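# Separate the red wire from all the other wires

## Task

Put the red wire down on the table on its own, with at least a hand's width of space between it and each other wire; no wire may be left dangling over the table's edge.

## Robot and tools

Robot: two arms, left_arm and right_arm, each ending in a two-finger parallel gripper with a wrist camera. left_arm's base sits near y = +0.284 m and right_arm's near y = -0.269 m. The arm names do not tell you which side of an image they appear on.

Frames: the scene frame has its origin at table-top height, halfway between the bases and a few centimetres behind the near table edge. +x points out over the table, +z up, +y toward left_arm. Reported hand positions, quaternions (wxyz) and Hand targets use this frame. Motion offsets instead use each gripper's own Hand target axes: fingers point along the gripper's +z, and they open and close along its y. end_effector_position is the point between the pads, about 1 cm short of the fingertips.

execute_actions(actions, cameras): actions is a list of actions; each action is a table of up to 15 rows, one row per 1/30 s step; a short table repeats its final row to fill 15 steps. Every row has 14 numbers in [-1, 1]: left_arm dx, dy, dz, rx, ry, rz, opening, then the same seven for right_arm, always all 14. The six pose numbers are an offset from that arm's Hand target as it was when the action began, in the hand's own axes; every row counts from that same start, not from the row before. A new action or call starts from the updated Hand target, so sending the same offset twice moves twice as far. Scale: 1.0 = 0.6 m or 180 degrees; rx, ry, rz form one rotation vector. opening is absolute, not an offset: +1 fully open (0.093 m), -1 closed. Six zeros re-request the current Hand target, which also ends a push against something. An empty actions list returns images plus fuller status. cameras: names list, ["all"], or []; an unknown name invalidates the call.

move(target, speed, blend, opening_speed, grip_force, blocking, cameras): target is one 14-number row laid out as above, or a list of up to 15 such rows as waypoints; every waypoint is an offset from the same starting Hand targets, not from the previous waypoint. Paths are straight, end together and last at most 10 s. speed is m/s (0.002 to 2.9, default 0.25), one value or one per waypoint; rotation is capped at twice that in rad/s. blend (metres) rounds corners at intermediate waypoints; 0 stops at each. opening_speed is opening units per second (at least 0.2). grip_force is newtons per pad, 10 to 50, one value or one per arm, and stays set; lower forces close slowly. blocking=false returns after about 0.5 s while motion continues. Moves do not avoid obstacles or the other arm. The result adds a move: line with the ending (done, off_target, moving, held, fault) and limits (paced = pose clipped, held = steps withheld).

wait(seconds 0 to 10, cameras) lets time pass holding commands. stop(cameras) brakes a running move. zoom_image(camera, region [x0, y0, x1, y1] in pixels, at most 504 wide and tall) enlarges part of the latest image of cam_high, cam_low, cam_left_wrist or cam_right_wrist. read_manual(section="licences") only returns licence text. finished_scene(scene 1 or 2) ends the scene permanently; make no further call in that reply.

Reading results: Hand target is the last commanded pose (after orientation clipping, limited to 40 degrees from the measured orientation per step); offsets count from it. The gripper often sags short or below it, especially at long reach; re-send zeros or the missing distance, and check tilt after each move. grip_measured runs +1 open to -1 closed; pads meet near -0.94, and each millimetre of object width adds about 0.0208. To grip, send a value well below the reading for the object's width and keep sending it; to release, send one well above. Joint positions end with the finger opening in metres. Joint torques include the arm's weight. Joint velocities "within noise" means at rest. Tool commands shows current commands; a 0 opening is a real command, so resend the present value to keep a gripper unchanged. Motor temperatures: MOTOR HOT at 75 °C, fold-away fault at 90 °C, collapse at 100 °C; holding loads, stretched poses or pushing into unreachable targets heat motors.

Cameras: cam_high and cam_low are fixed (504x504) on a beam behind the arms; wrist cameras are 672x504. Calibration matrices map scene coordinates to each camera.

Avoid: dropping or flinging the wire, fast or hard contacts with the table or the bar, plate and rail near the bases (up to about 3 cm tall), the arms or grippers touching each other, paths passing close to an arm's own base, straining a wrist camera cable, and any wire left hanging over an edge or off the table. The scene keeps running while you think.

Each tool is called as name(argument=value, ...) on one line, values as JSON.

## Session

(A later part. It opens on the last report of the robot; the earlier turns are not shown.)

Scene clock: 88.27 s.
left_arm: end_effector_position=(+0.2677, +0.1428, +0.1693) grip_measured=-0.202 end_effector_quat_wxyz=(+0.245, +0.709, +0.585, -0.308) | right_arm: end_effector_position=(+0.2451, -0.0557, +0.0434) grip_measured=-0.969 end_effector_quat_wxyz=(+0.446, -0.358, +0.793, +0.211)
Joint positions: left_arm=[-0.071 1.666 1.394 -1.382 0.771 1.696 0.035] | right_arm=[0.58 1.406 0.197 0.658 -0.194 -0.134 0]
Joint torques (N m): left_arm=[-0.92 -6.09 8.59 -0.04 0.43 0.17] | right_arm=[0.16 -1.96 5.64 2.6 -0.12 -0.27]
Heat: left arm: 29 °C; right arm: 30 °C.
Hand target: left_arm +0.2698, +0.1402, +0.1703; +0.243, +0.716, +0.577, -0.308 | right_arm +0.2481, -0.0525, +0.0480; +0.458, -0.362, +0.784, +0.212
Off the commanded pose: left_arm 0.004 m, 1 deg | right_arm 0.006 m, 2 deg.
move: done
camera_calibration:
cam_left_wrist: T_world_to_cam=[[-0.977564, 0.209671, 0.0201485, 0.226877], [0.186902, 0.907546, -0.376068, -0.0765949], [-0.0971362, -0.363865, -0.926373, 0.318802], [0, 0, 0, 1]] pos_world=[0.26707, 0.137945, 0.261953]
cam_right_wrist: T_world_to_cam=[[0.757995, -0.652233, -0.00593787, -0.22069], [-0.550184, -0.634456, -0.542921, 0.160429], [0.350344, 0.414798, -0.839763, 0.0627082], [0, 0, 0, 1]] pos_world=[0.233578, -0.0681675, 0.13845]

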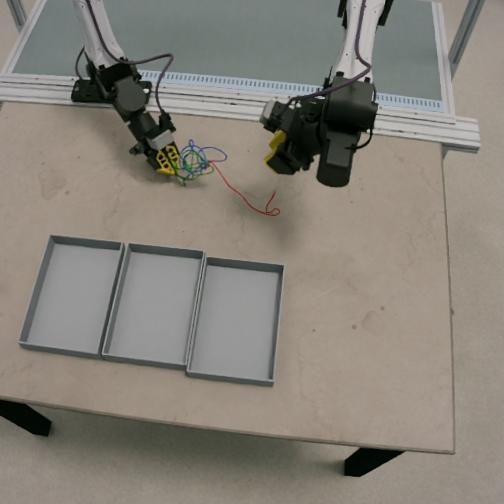

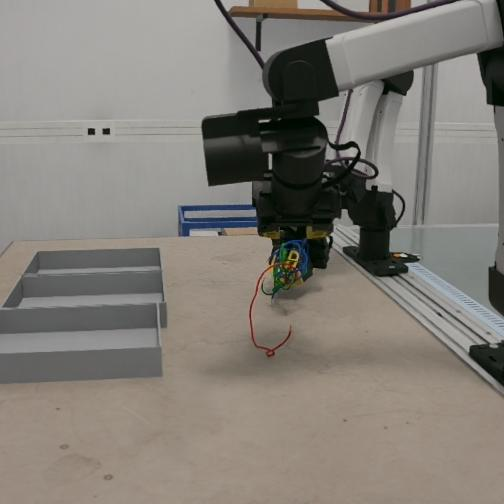

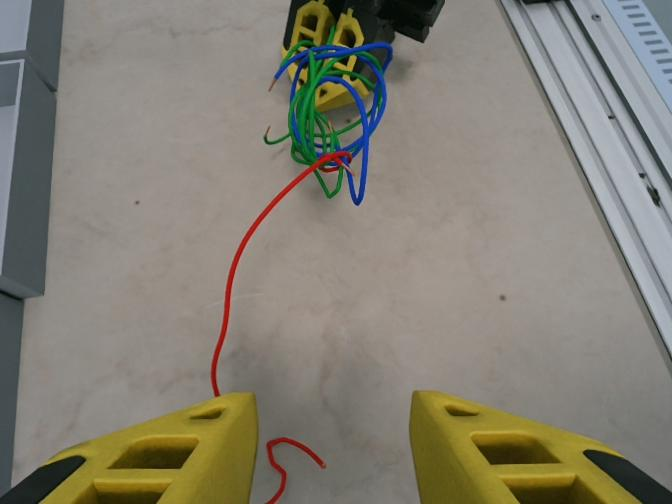

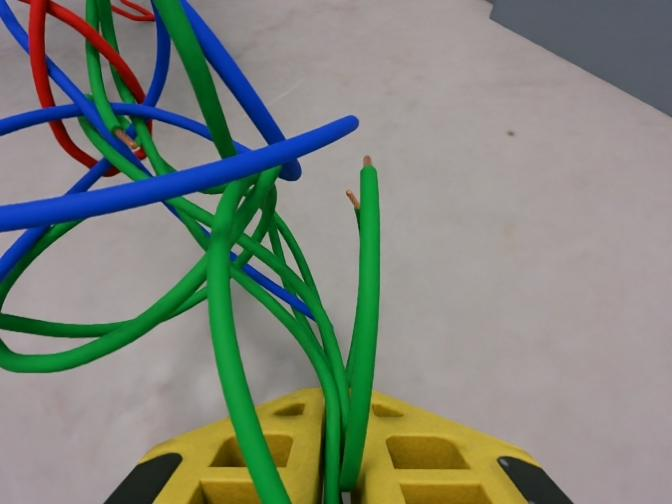

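zoom_image(camera="cam_low", region=[240, 220, 340, 320])

zoom_image(camera="cam_high", region=[160, 120, 260, 220])

zoom_image(camera="cam_left_wrist", region=[300, 130, 370, 190])

Scaled by 5.040 from the camera's 504x504 image, which has a finer 720x720 frame.

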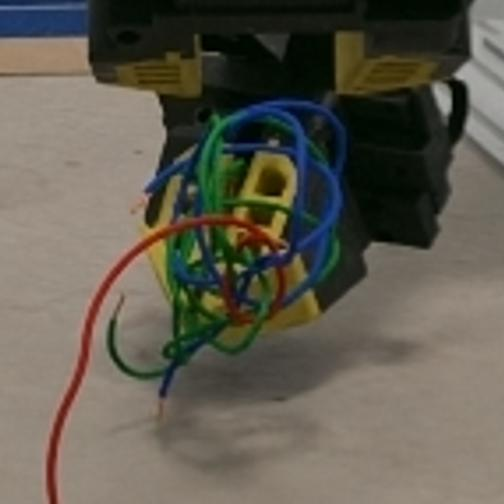

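Scaled by 5.040 from the camera's 504x504 image, which has a finer 720x720 frame.

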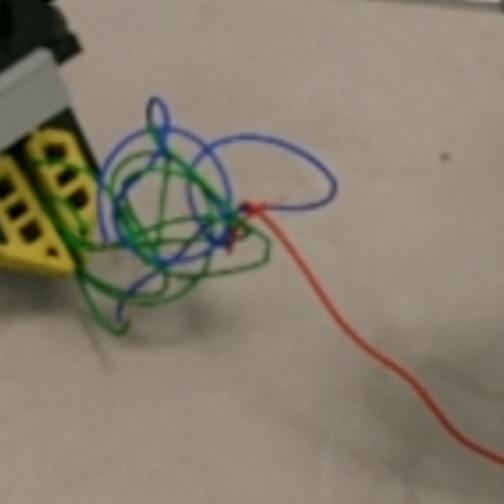

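Scaled by 7.200 from the camera's 672x504 image, which has a finer 960x720 frame.

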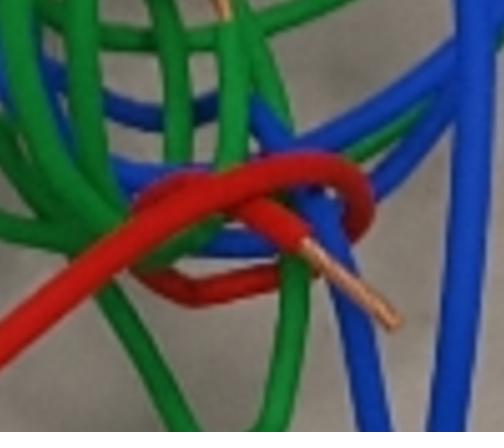

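move(target=[-0.138,0.0425,-0.0125,-0.224,-0.002,-0.215,-0.2, -0.1675,-0.14,0.042,0,0,0,-1.0], speed=0.08, cameras=["all"])

Scene clock: 101.37 s.
left_arm: end_effector_position=(+0.2849, +0.0856, +0.2234) grip_measured=-0.202 end_effector_quat_wxyz=(+0.341, +0.364, +0.852, -0.156) | right_arm: end_effector_position=(+0.3480, -0.0581, +0.1097) grip_measured=-0.969 end_effector_quat_wxyz=(+0.441, -0.355, +0.798, +0.208)
Joint positions: left_arm=[-0.512 1.247 1.162 -0.738 0.169 0.211 0.035] | right_arm=[0.363 1.49 0.674 0.219 -0.367 -0.254 0]
Joint torques (N m): left_arm=[-0.88 -6.76 8.55 1.8 0.04 -0.08] | right_arm=[-0.39 -3.86 10.02 2.29 -0.43 -0.28]
Heat: left arm: 30 °C; right arm: 31 °C.
Hand target: left_arm +0.2840, +0.0839, +0.2350; +0.358, +0.362, +0.846, -0.158 | right_arm +0.3582, -0.0525, +0.1235; +0.458, -0.362, +0.783, +0.212
Off the commanded pose: left_arm 0.012 m, 2 deg | right_arm 0.018 m, 3 deg.
move: off_target (left_arm, right_arm)
camera_calibration:
cam_left_wrist: T_world_to_cam=[[-0.737746, -0.674609, 0.0251808, 0.260817], [-0.641298, 0.688691, -0.338292, 0.238704], [0.210873, -0.265722, -0.940704, 0.256878], [0, 0, 0, 1]] pos_world=[0.291328, 0.0798139, 0.315831]
cam_right_wrist: T_world_to_cam=[[0.752046, -0.659059, -0.00826568, -0.297868], [-0.561328, -0.633852, -0.532111, 0.254312], [0.345453, 0.404811, -0.846635, 0.0852791], [0, 0, 0, 1]] pos_world=[0.337303, -0.0696386, 0.20506]

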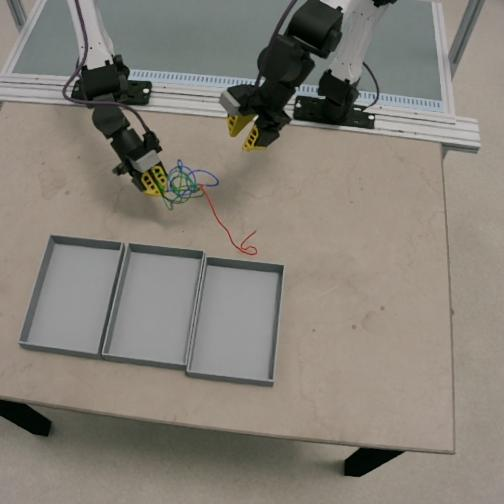

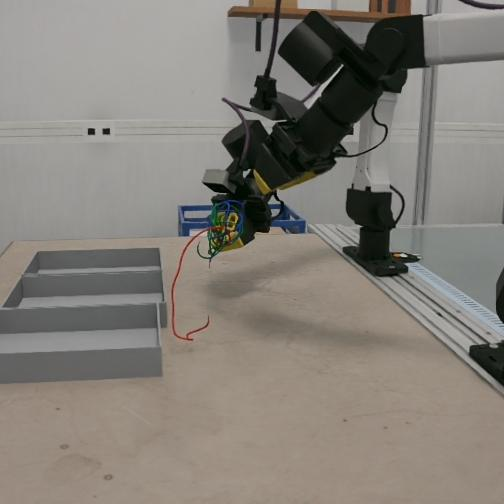

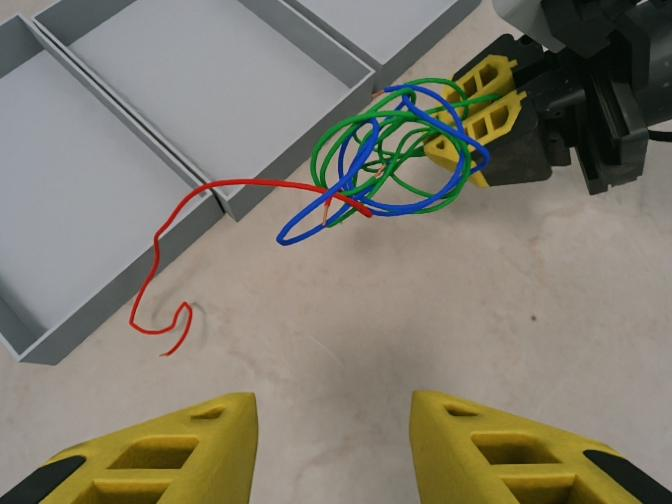

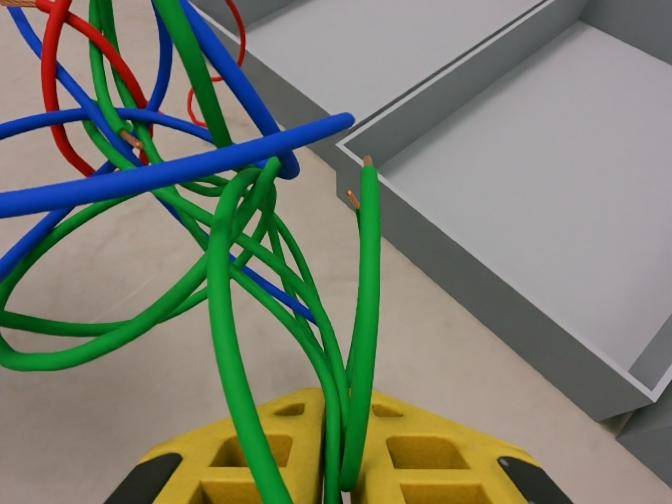

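zoom_image(camera="cam_left_wrist", region=[270, 140, 410, 260])

zoom_image(camera="cam_right_wrist", region=[0, 0, 240, 240])

zoom_image(camera="cam_low", region=[170, 180, 270, 280])

Scaled by 3.600 from the camera's 672x504 image, which has a finer 960x720 frame.

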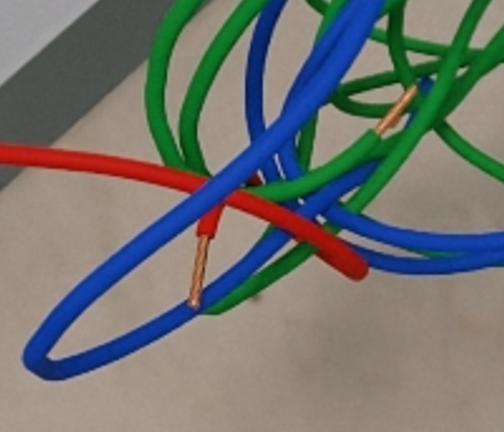

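Scaled by 2.100 from the camera's 672x504 image, which has a finer 960x720 frame.

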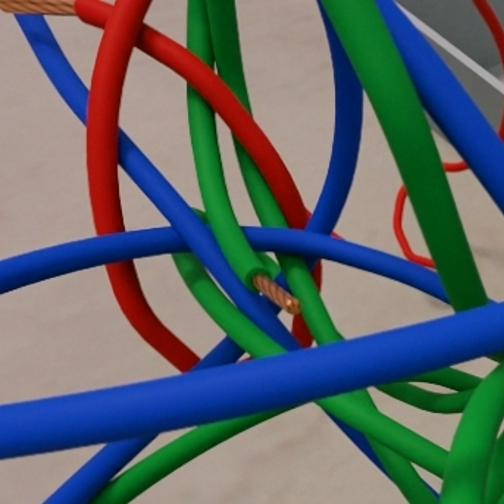

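Scaled by 5.040 from the camera's 504x504 image, which has a finer 720x720 frame.

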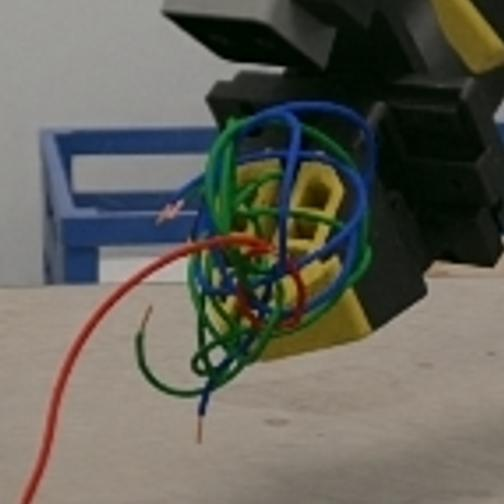

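move(target=[-0.007,-0.027,0.080,0,0,0,-0.5, 0,0,0,0,0,0,-1.0], speed=0.06, cameras=["cam_left_wrist", "cam_right_wrist", "cam_low"])

zoom_image(camera="cam_left_wrist", region=[230, 170, 430, 340])

Scene clock: 104.97 s.
left_arm: end_effector_position=(+0.2982, +0.0485, +0.2124) grip_measured=-0.498 end_effector_quat_wxyz=(+0.364, +0.362, +0.843, -0.159) | right_arm: end_effector_position=(+0.3479, -0.0581, +0.1097) grip_measured=-0.969 end_effector_quat_wxyz=(+0.441, -0.355, +0.798, +0.208)
Joint positions: left_arm=[-0.605 1.326 1.135 -0.573 0.103 0.146 0.021] | right_arm=[0.363 1.49 0.674 0.218 -0.367 -0.254 0]
Joint torques (N m): left_arm=[-0.87 -4.52 7.23 1.9 0.02 -0.07] | right_arm=[-0.36 -3.88 10.03 2.28 -0.43 -0.29]
Heat: left arm: 30 °C; right arm: 32 °C.
Hand target: left_arm +0.2978, +0.0453, +0.2049; +0.358, +0.362, +0.846, -0.158 | right_arm +0.3582, -0.0526, +0.1234; +0.458, -0.362, +0.783, +0.212
Off the commanded pose: left_arm 0.008 m, 1 deg | right_arm 0.018 m, 3 deg.
move: off_target (right_arm)
camera_calibration:
cam_left_wrist: T_world_to_cam=[[-0.737542, -0.675206, 0.0113754, 0.248814], [-0.626726, 0.678119, -0.383888, 0.274881], [0.25149, -0.290263, -0.923309, 0.219269], [0, 0, 0, 1]] pos_world=[0.300641, 0.0452444, 0.305146]
cam_right_wrist: T_world_to_cam=[[0.752203, -0.658881, -0.00813449, -0.297936], [-0.561226, -0.634149, -0.531865, 0.254154], [0.345278, 0.404636, -0.84679, 0.0852731], [0, 0, 0, 1]] pos_world=[0.337303, -0.069638, 0.20496]
Images, in order (width x height): cam_low 504x504, cam_left_wrist 672x504, cam_right_wrist 672x504.

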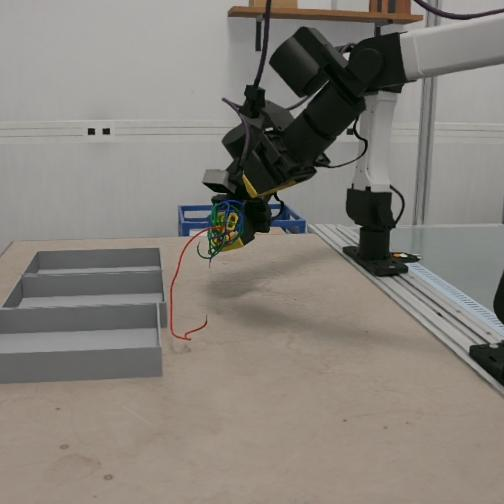

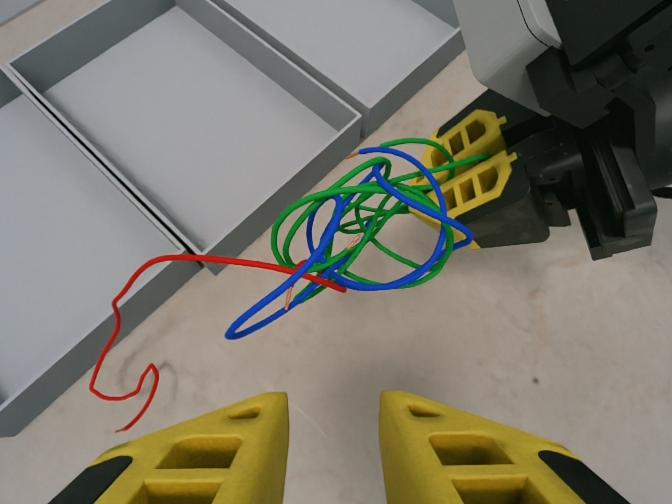

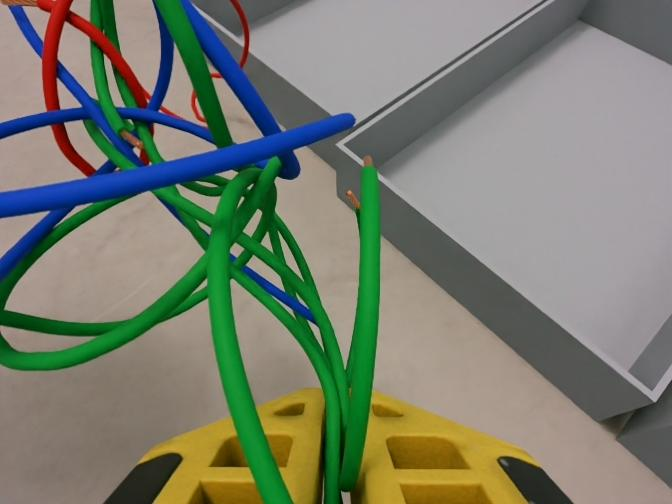

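Scaled by 2.520 from the camera's 672x504 image, which has a finer 960x720 frame.

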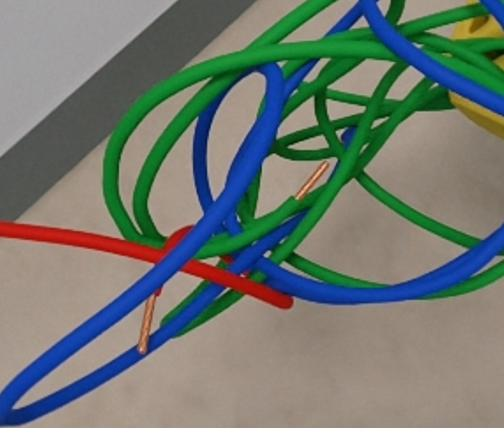

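move(target=[0.0725,0.1795,0.118,0,0,0,0.0, 0,0,0,0,0,0,-1.0], speed=0.08, cameras=["cam_left_wrist", "cam_low", "cam_high"])

Scene clock: 109.90 s.
left_arm: end_effector_position=(+0.3886, +0.1054, +0.1283) grip_measured=-0.002 end_effector_quat_wxyz=(+0.360, +0.356, +0.848, -0.155) | right_arm: end_effector_position=(+0.3479, -0.0581, +0.1097) grip_measured=-0.969 end_effector_quat_wxyz=(+0.441, -0.355, +0.798, +0.208)
Joint positions: left_arm=[-0.281 1.591 1.066 -0.298 0.319 0.369 0.045] | right_arm=[0.363 1.49 0.674 0.218 -0.367 -0.254 0]
Joint torques (N m): left_arm=[0.29 -6.79 7.72 1.79 0.27 0.16] | right_arm=[-0.4 -3.9 10.04 2.29 -0.42 -0.29]
Heat: left arm: 30 °C; right arm: 33 °C.
Hand target: left_arm +0.3899, +0.1038, +0.1238; +0.358, +0.362, +0.846, -0.158 | right_arm +0.3582, -0.0526, +0.1234; +0.458, -0.362, +0.783, +0.212
Off the commanded pose: left_arm 0.005 m, 1 deg | right_arm 0.018 m, 3 deg.
move: off_target (right_arm)
camera_calibration:
cam_left_wrist: T_world_to_cam=[[-0.726466, -0.687031, 0.0153553, 0.351323], [-0.64187, 0.670394, -0.372256, 0.265973], [0.245457, -0.280288, -0.928003, 0.137313], [0, 0, 0, 1]] pos_world=[0.39224, 0.10155, 0.221042]
Images, in order (width x height): cam_high 504x504, cam_low 504x504, cam_left_wrist 672x504.

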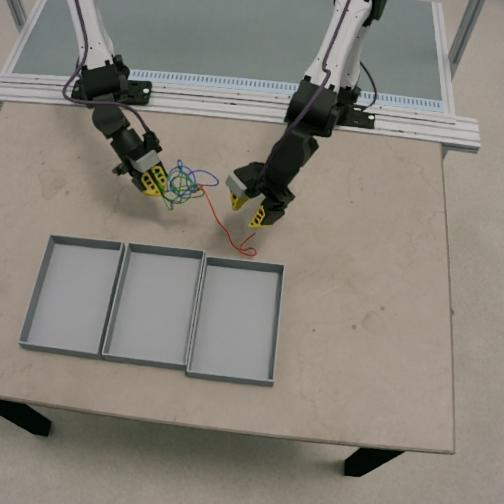

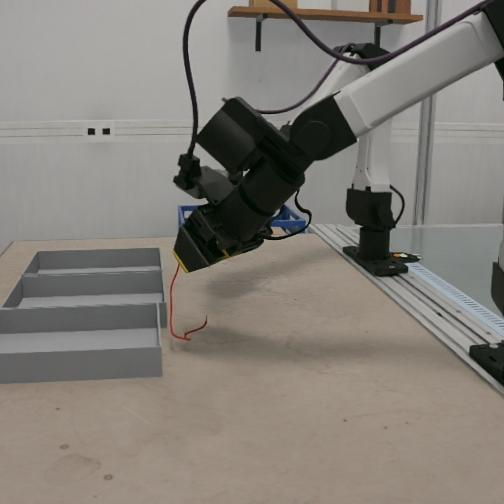

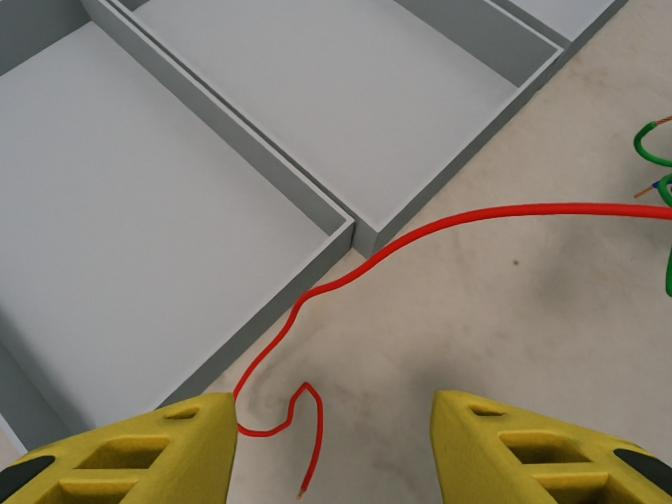

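zoom_image(camera="cam_high", region=[170, 160, 290, 280])

zoom_image(camera="cam_low", region=[150, 220, 250, 350])

Scaled by 4.200 from the camera's 504x504 image, which has a finer 720x720 frame.

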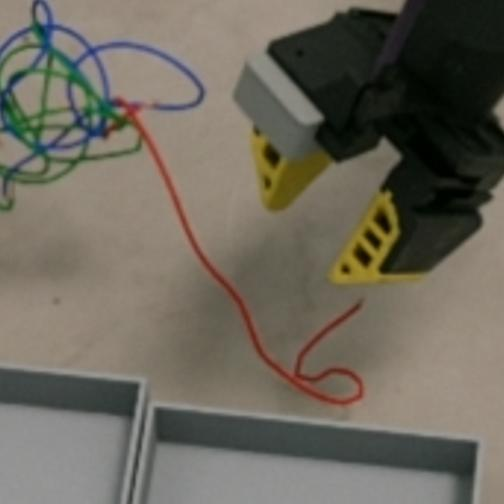

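Scaled by 3.877 from the camera's 504x504 image, which has a finer 720x720 frame.

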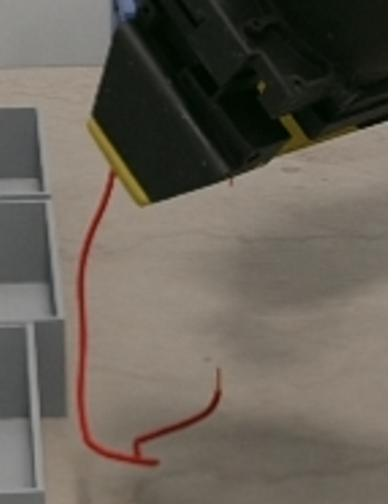

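move(target=[0.0907,0.010,0.0738,0,0,0,-0.3, 0,0,0,0,0,0,-1.0], speed=0.08, cameras=["cam_left_wrist", "cam_low", "cam_high"])

Scene clock: 113.67 s.
left_arm: end_effector_position=(+0.3915, +0.1117, +0.0611) grip_measured=-0.298 end_effector_quat_wxyz=(+0.362, +0.357, +0.847, -0.155) | right_arm: end_effector_position=(+0.3479, -0.0581, +0.1097) grip_measured=-0.969 end_effector_quat_wxyz=(+0.441, -0.355, +0.798, +0.208)
Joint positions: left_arm=[-0.251 1.709 0.9 -0.016 0.341 0.395 0.031] | right_arm=[0.363 1.49 0.674 0.218 -0.367 -0.254 0]
Joint torques (N m): left_arm=[0.43 -7.23 6.38 1.79 0.29 0.15] | right_arm=[-0.39 -3.92 10 2.27 -0.43 -0.28]
Heat: left arm: 30 °C; right arm: 34 °C.
Hand target: left_arm +0.3898, +0.1117, +0.0537; +0.358, +0.362, +0.846, -0.158 | right_arm +0.3582, -0.0526, +0.1234; +0.458, -0.362, +0.783, +0.212
Off the commanded pose: left_arm 0.007 m, 1 deg | right_arm 0.018 m, 3 deg.
move: off_target (right_arm)
camera_calibration:
cam_left_wrist: T_world_to_cam=[[-0.727827, -0.685656, 0.012024, 0.359401], [-0.638322, 0.670965, -0.377295, 0.237361], [0.250626, -0.28228, -0.926015, 0.0739806], [0, 0, 0, 1]] pos_world=[0.394553, 0.108047, 0.153741]
Images, in order (width x height): cam_high 504x504, cam_low 504x504, cam_left_wrist 672x504.

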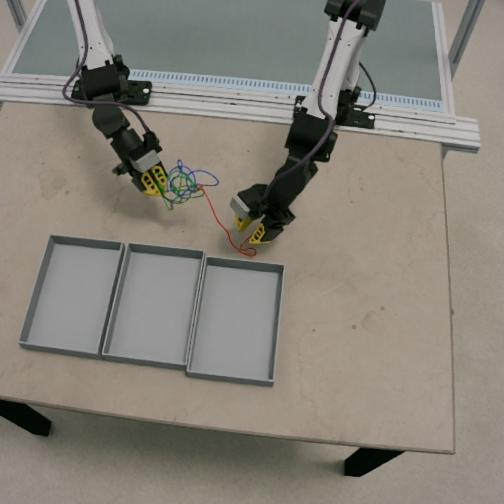

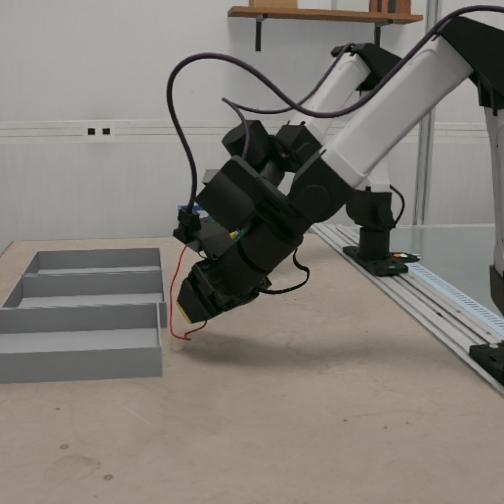

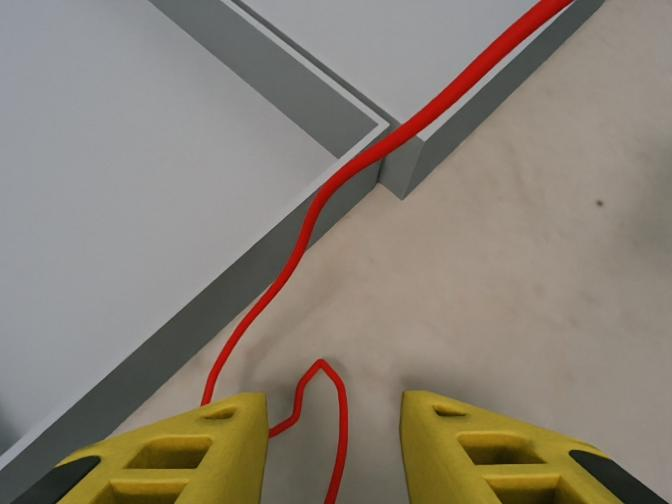

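move(target=[0.041,0.004,0.034,0,0,0,-0.3, 0,0,0,0,0,0,-1.0], speed=0.06, cameras=["cam_left_wrist"])

Scene clock: 115.03 s.
left_arm: end_effector_position=(+0.3924, +0.1147, +0.0298) grip_measured=-0.298 end_effector_quat_wxyz=(+0.363, +0.357, +0.847, -0.155) | right_arm: end_effector_position=(+0.3479, -0.0581, +0.1097) grip_measured=-0.969 end_effector_quat_wxyz=(+0.441, -0.355, +0.798, +0.208)
Joint positions: left_arm=[-0.238 1.789 0.844 0.118 0.35 0.405 0.031] | right_arm=[0.363 1.49 0.674 0.218 -0.367 -0.254 0]
Joint velocities: left_arm=[-0.012 -0.017 -0.012 0.154 -0.037 0.022 0] | right_arm=[within noise]
Joint torques (N m): left_arm=[0.44 -7.41 5.85 1.81 0.28 0.15] | right_arm=[-0.35 -3.93 10.02 2.29 -0.43 -0.29]
Heat: left arm: 30 °C; right arm: 34 °C.
Hand target: left_arm +0.3898, +0.1149, +0.0219; +0.359, +0.362, +0.846, -0.158 | right_arm +0.3582, -0.0526, +0.1235; +0.459, -0.362, +0.783, +0.212
Off the commanded pose: left_arm 0.008 m, 1 deg | right_arm 0.018 m, 3 deg.
move: off_target (right_arm)
camera_calibration:
cam_left_wrist: T_world_to_cam=[[-0.727917, -0.685575, 0.0111009, 0.362486], [-0.63763, 0.670881, -0.37861, 0.223886], [0.252118, -0.282675, -0.92549, 0.0450559], [0, 0, 0, 1]] pos_world=[0.395257, 0.111046, 0.12244]
Images, in order (width x height): cam_left_wrist 672x504.

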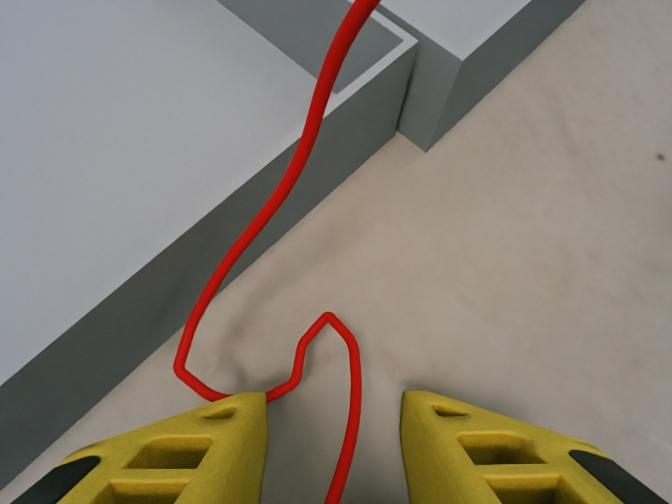

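move(target=[0,0,0,0,0,0,-1.0, 0,0,0,0,0,0,-1.0], opening_speed=1.0, cameras=["cam_left_wrist"])

Scene clock: 116.07 s.
left_arm: end_effector_position=(+0.3925, +0.1147, +0.0298) grip_measured=-0.968 end_effector_quat_wxyz=(+0.363, +0.357, +0.846, -0.155) | right_arm: end_effector_position=(+0.3479, -0.0581, +0.1097) grip_measured=-0.969 end_effector_quat_wxyz=(+0.441, -0.355, +0.798, +0.208)
Joint positions: left_arm=[-0.238 1.789 0.844 0.118 0.35 0.406 0] | right_arm=[0.363 1.49 0.674 0.218 -0.367 -0.254 0]
Joint torques (N m): left_arm=[0.43 -7.41 5.85 1.8 0.29 0.14] | right_arm=[-0.36 -3.85 10.06 2.28 -0.44 -0.29]
Heat: left arm: 30 °C; right arm: 34 °C.
Hand target: left_arm +0.3898, +0.1150, +0.0218; +0.358, +0.362, +0.846, -0.158 | right_arm +0.3582, -0.0526, +0.1235; +0.459, -0.362, +0.783, +0.212
Off the commanded pose: left_arm 0.008 m, 1 deg | right_arm 0.018 m, 3 deg.
move: off_target (right_arm)
camera_calibration:
cam_left_wrist: T_world_to_cam=[[-0.728121, -0.685365, 0.0106708, 0.362668], [-0.637241, 0.671095, -0.378887, 0.223844], [0.252515, -0.282676, -0.925381, 0.0449527], [0, 0, 0, 1]] pos_world=[0.395358, 0.111047, 0.12254]
Images, in order (width x height): cam_left_wrist 672x504.

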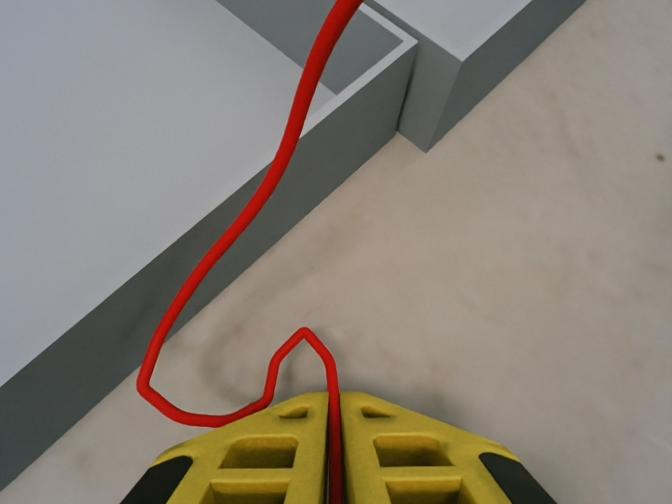

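move(target=[[-0.236,-0.034,-0.283,0.04,-0.08,0.04,-1.0, 0.036,0,0.02,0,0,0,-1.0],[-0.335,-0.24,-0.346,0.092,-0.161,0.088,-1.0,0.0726,0,0.041,0,0,0,-1.0]], speed=0.12, blend=[0.04,0], cameras=["all"])

zoom_image(camera="cam_low", region=[170, 130, 310, 270])

Scene clock: 120.43 s.
left_arm: end_effector_position=(+0.2843, +0.0248, +0.3081) grip_measured=-0.968 end_effector_quat_wxyz=(+0.513, +0.471, +0.647, -0.311) | right_arm: end_effector_position=(+0.3584, -0.0530, +0.0748) grip_measured=-0.969 end_effector_quat_wxyz=(+0.453, -0.356, +0.791, +0.209)
Joint positions: left_arm=[-0.475 1.216 1.078 -0.236 0.621 0.345 0] | right_arm=[0.36 1.646 0.626 0.448 -0.373 -0.256 0]
Joint torques (N m): left_arm=[-0.68 -6.67 7.16 2.1 0.11 -0.06] | right_arm=[-0.53 -4.49 5.34 2.53 -0.4 -0.28]
Heat: left arm: 30 °C; right arm: 34 °C.
Hand target: left_arm +0.2799, +0.0251, +0.3118; +0.520, +0.470, +0.642, -0.311 | right_arm +0.3583, -0.0526, +0.0732; +0.458, -0.362, +0.784, +0.212
Off the commanded pose: left_arm 0.006 m, 1 deg | right_arm 0.001 m, 1 deg.
move: done
camera_calibration:
cam_left_wrist: T_world_to_cam=[[-0.934262, -0.347102, -0.0817026, 0.297959], [-0.168679, 0.63205, -0.756346, 0.304692], [0.314169, -0.692844, -0.649049, 0.211944], [0, 0, 0, 1]] pos_world=[0.263181, 0.0576859, 0.392359]
cam_right_wrist: T_world_to_cam=[[0.753445, -0.657507, 0.00241684, -0.303934], [-0.546985, -0.628827, -0.552615, 0.241454], [0.364868, 0.415043, -0.833433, 0.0425609], [0, 0, 0, 1]] pos_world=[0.34554, -0.0656703, 0.169637]

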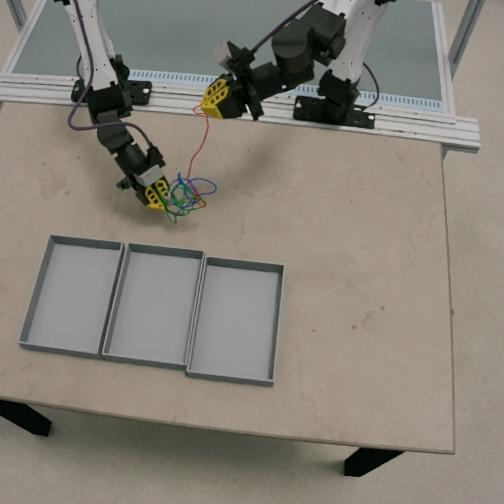

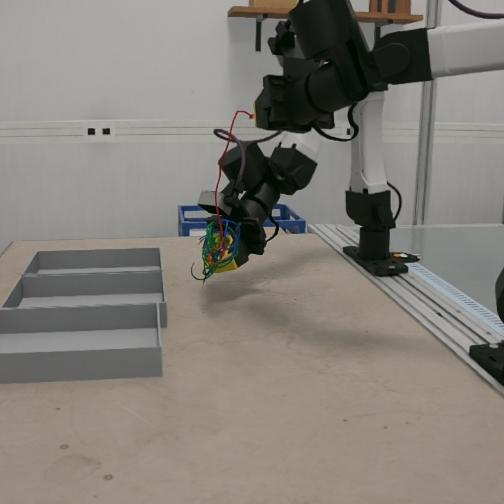

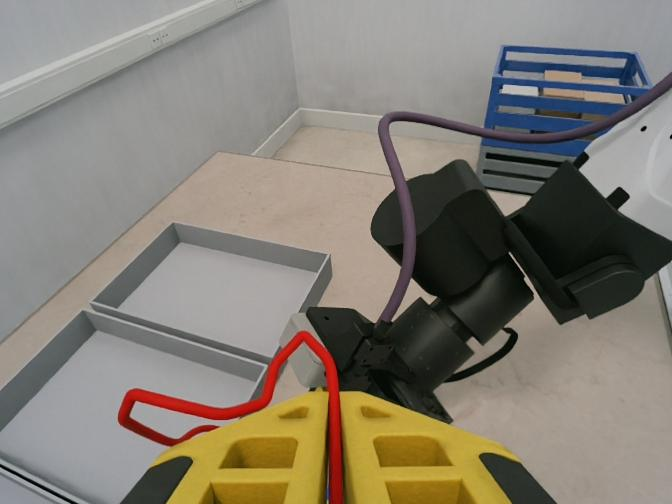

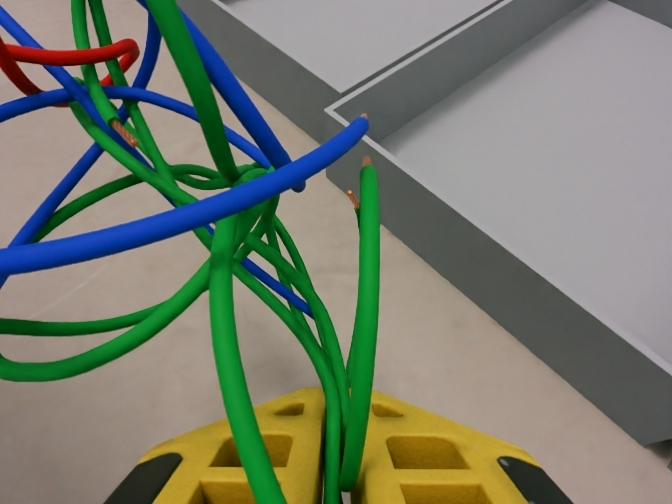

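Scaled by 3.600 from the camera's 504x504 image, which has a finer 720x720 frame.

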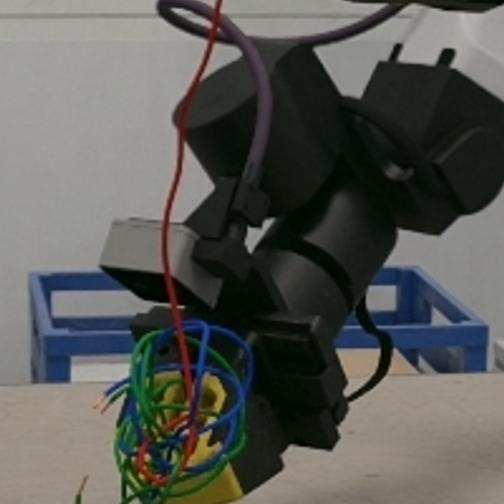

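zoom_image(camera="cam_right_wrist", region=[0, 0, 200, 160])

zoom_image(camera="cam_high", region=[150, 90, 260, 230])

Scaled by 2.520 from the camera's 672x504 image, which has a finer 960x720 frame.

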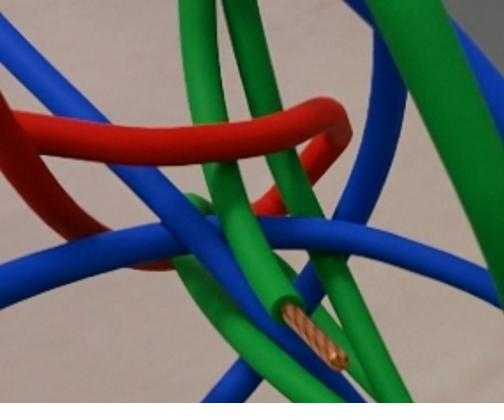

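Scaled by 3.600 from the camera's 504x504 image, which has a finer 720x720 frame.

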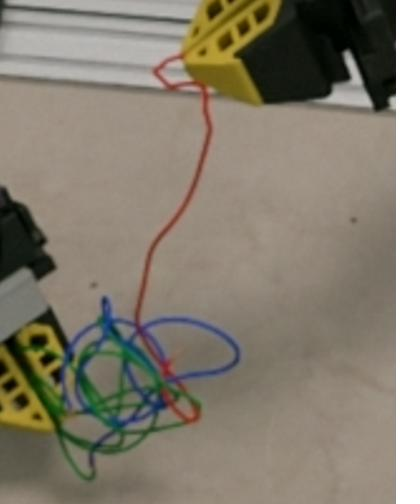

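move(target=[-0.1,0,0,0,0,0,-1.0, 0,0,0,0,0,0,-1.0], speed=0.06, cameras=["cam_low", "cam_right_wrist", "cam_high"])

zoom_image(camera="cam_low", region=[180, 190, 270, 280])

zoom_image(camera="cam_right_wrist", region=[0, 0, 200, 160])

Scene clock: 122.43 s.
left_arm: end_effector_position=(+0.2798, +0.0124, +0.3633) grip_measured=-0.968 end_effector_quat_wxyz=(+0.519, +0.470, +0.644, -0.310) | right_arm: end_effector_position=(+0.3586, -0.0525, +0.0757) grip_measured=-0.969 end_effector_quat_wxyz=(+0.454, -0.356, +0.789, +0.210)
Joint positions: left_arm=[-0.537 1.257 1.312 -0.401 0.56 0.318 0] | right_arm=[0.36 1.646 0.626 0.452 -0.375 -0.256 0]
Joint torques (N m): left_arm=[-0.91 -3.55 10.44 1.97 0.09 -0.06] | right_arm=[-0.54 -4.48 5.34 2.49 -0.39 -0.28]
Heat: left arm: 31 °C; right arm: 34 °C.
Hand target: left_arm +0.2809, +0.0083, +0.3695; +0.520, +0.470, +0.641, -0.312 | right_arm +0.3583, -0.0526, +0.0732; +0.458, -0.362, +0.784, +0.212
Off the commanded pose: left_arm 0.007 m, 0 deg | right_arm 0.003 m, 1 deg.
move: done
camera_calibration:
cam_right_wrist: T_world_to_cam=[[0.754662, -0.656107, 0.0031259, -0.304178], [-0.54393, -0.628284, -0.556236, 0.241608], [0.366914, 0.41807, -0.831018, 0.0423478], [0, 0, 0, 1]] pos_world=[0.345431, -0.0654793, 0.170534]
Images, in order (width x height): cam_high 504x504, cam_low 504x504, cam_right_wrist 672x504.

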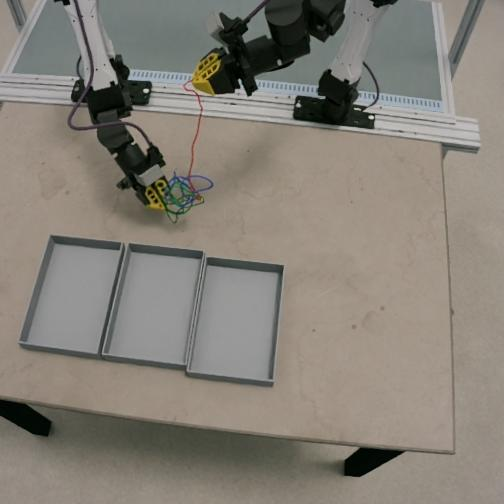

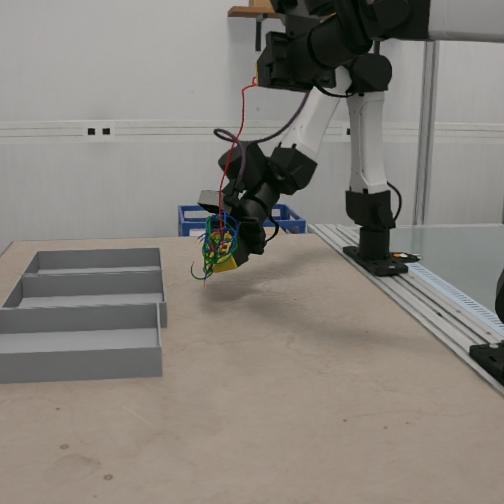

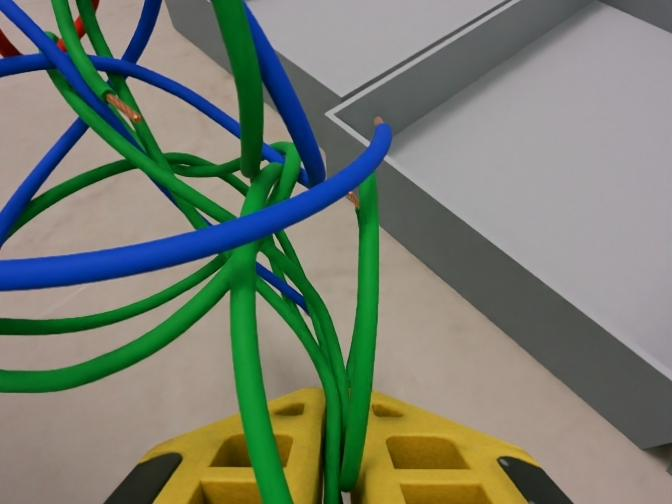

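Scaled by 5.600 from the camera's 504x504 image, which has a finer 720x720 frame.

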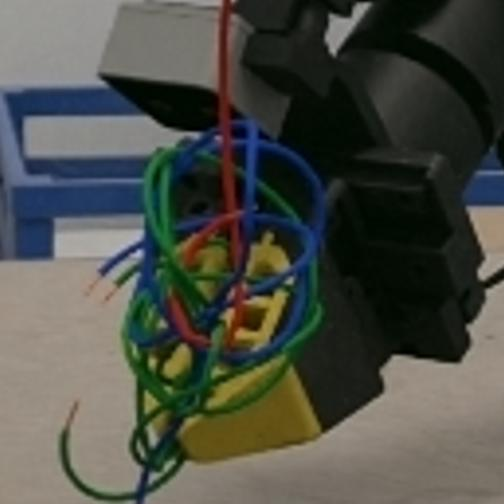

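Scaled by 2.520 from the camera's 672x504 image, which has a finer 960x720 frame.

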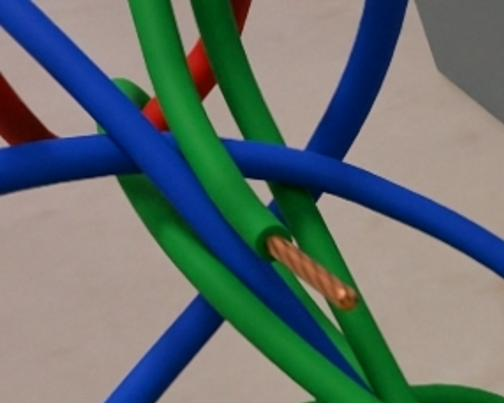

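move(target=[-0.07,0,0,0,0,0,-1.0, 0,0,0,0,0,0,-1.0], speed=0.05, cameras=["cam_low", "cam_high"])

zoom_image(camera="cam_low", region=[180, 170, 270, 280])

Scene clock: 124.13 s.
left_arm: end_effector_position=(+0.2818, +0.0006, +0.4012) grip_measured=-0.968 end_effector_quat_wxyz=(+0.516, +0.470, +0.647, -0.309) | right_arm: end_effector_position=(+0.3591, -0.0519, +0.0770) grip_measured=-0.969 end_effector_quat_wxyz=(+0.457, -0.356, +0.787, +0.211)
Joint positions: left_arm=[-0.578 1.34 1.535 -0.542 0.518 0.303 0] | right_arm=[0.36 1.646 0.626 0.459 -0.377 -0.256 0]
Joint torques (N m): left_arm=[-0.95 -4.31 10.25 2.01 0.11 -0.07] | right_arm=[-0.54 -4.46 5.34 2.43 -0.34 -0.29]
Heat: left arm: 31 °C; right arm: 33 °C.
Hand target: left_arm +0.2816, -0.0034, +0.4097; +0.520, +0.470, +0.641, -0.312 | right_arm +0.3583, -0.0527, +0.0732; +0.458, -0.362, +0.784, +0.212
Off the commanded pose: left_arm 0.010 m, 1 deg | right_arm 0.004 m, 1 deg.
move: done
Images, in order (width x height): cam_high 504x504, cam_low 504x504.

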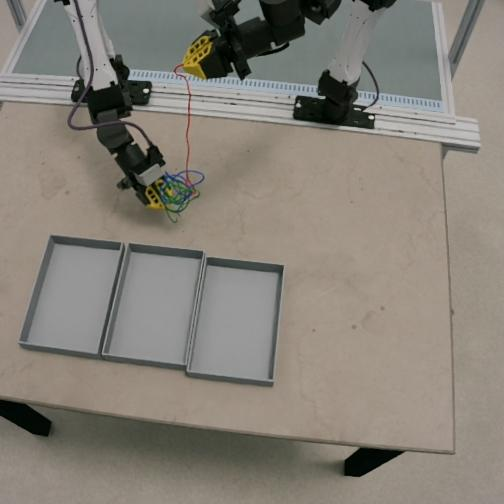

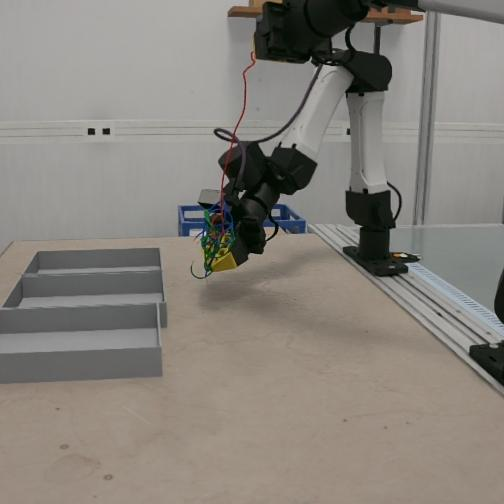

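Scaled by 4.582 from the camera's 504x504 image, which has a finer 720x720 frame.

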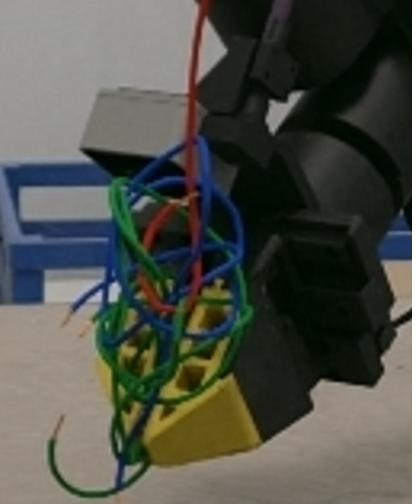

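move(target=[-0.07,0,0,0,0,0,-1.0, 0,0,0,0,0,0,-1.0], speed=0.05, cameras=["cam_low", "cam_high"])

zoom_image(camera="cam_low", region=[180, 150, 270, 280])

Scene clock: 125.70 s.
left_arm: end_effector_position=(+0.2840, -0.0105, +0.4371) grip_measured=-0.968 end_effector_quat_wxyz=(+0.509, +0.470, +0.653, -0.306) | right_arm: end_effector_position=(+0.3602, -0.0504, +0.0804) grip_measured=-0.969 end_effector_quat_wxyz=(+0.463, -0.358, +0.782, +0.213)
Joint positions: left_arm=[-0.617 1.448 1.798 -0.708 0.476 0.289 0] | right_arm=[0.36 1.646 0.626 0.475 -0.384 -0.256 0]
Joint torques (N m): left_arm=[-1.09 -5.05 10.11 2.17 0.13 -0.07] | right_arm=[-0.61 -4.45 5.35 2.27 -0.28 -0.28]
Heat: left arm: 31 °C; right arm: 33 °C.
Hand target: left_arm +0.2824, -0.0151, +0.4501; +0.520, +0.470, +0.641, -0.311 | right_arm +0.3583, -0.0526, +0.0732; +0.458, -0.362, +0.784, +0.212
Off the commanded pose: left_arm 0.014 m, 2 deg | right_arm 0.008 m, 1 deg.
move: off_target (left_arm)
Images, in order (width x height): cam_high 504x504, cam_low 504x504.

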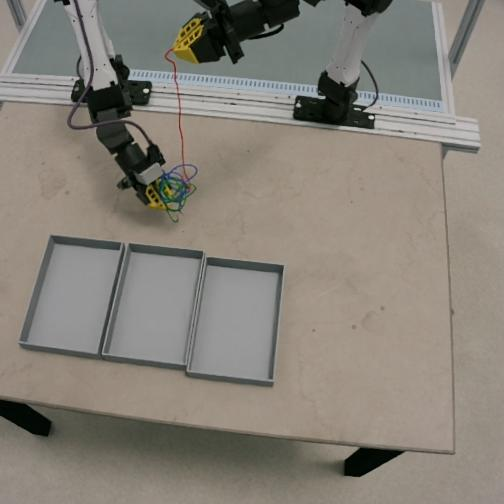

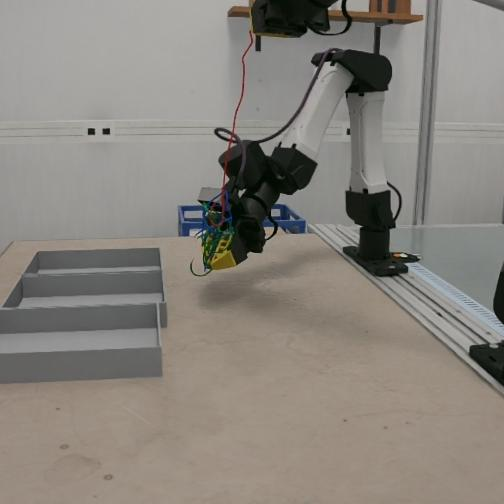

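Scaled by 3.877 from the camera's 504x504 image, which has a finer 720x720 frame.

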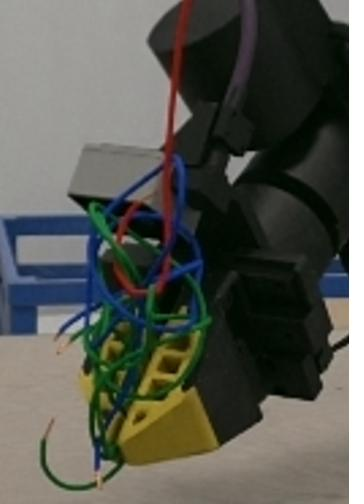

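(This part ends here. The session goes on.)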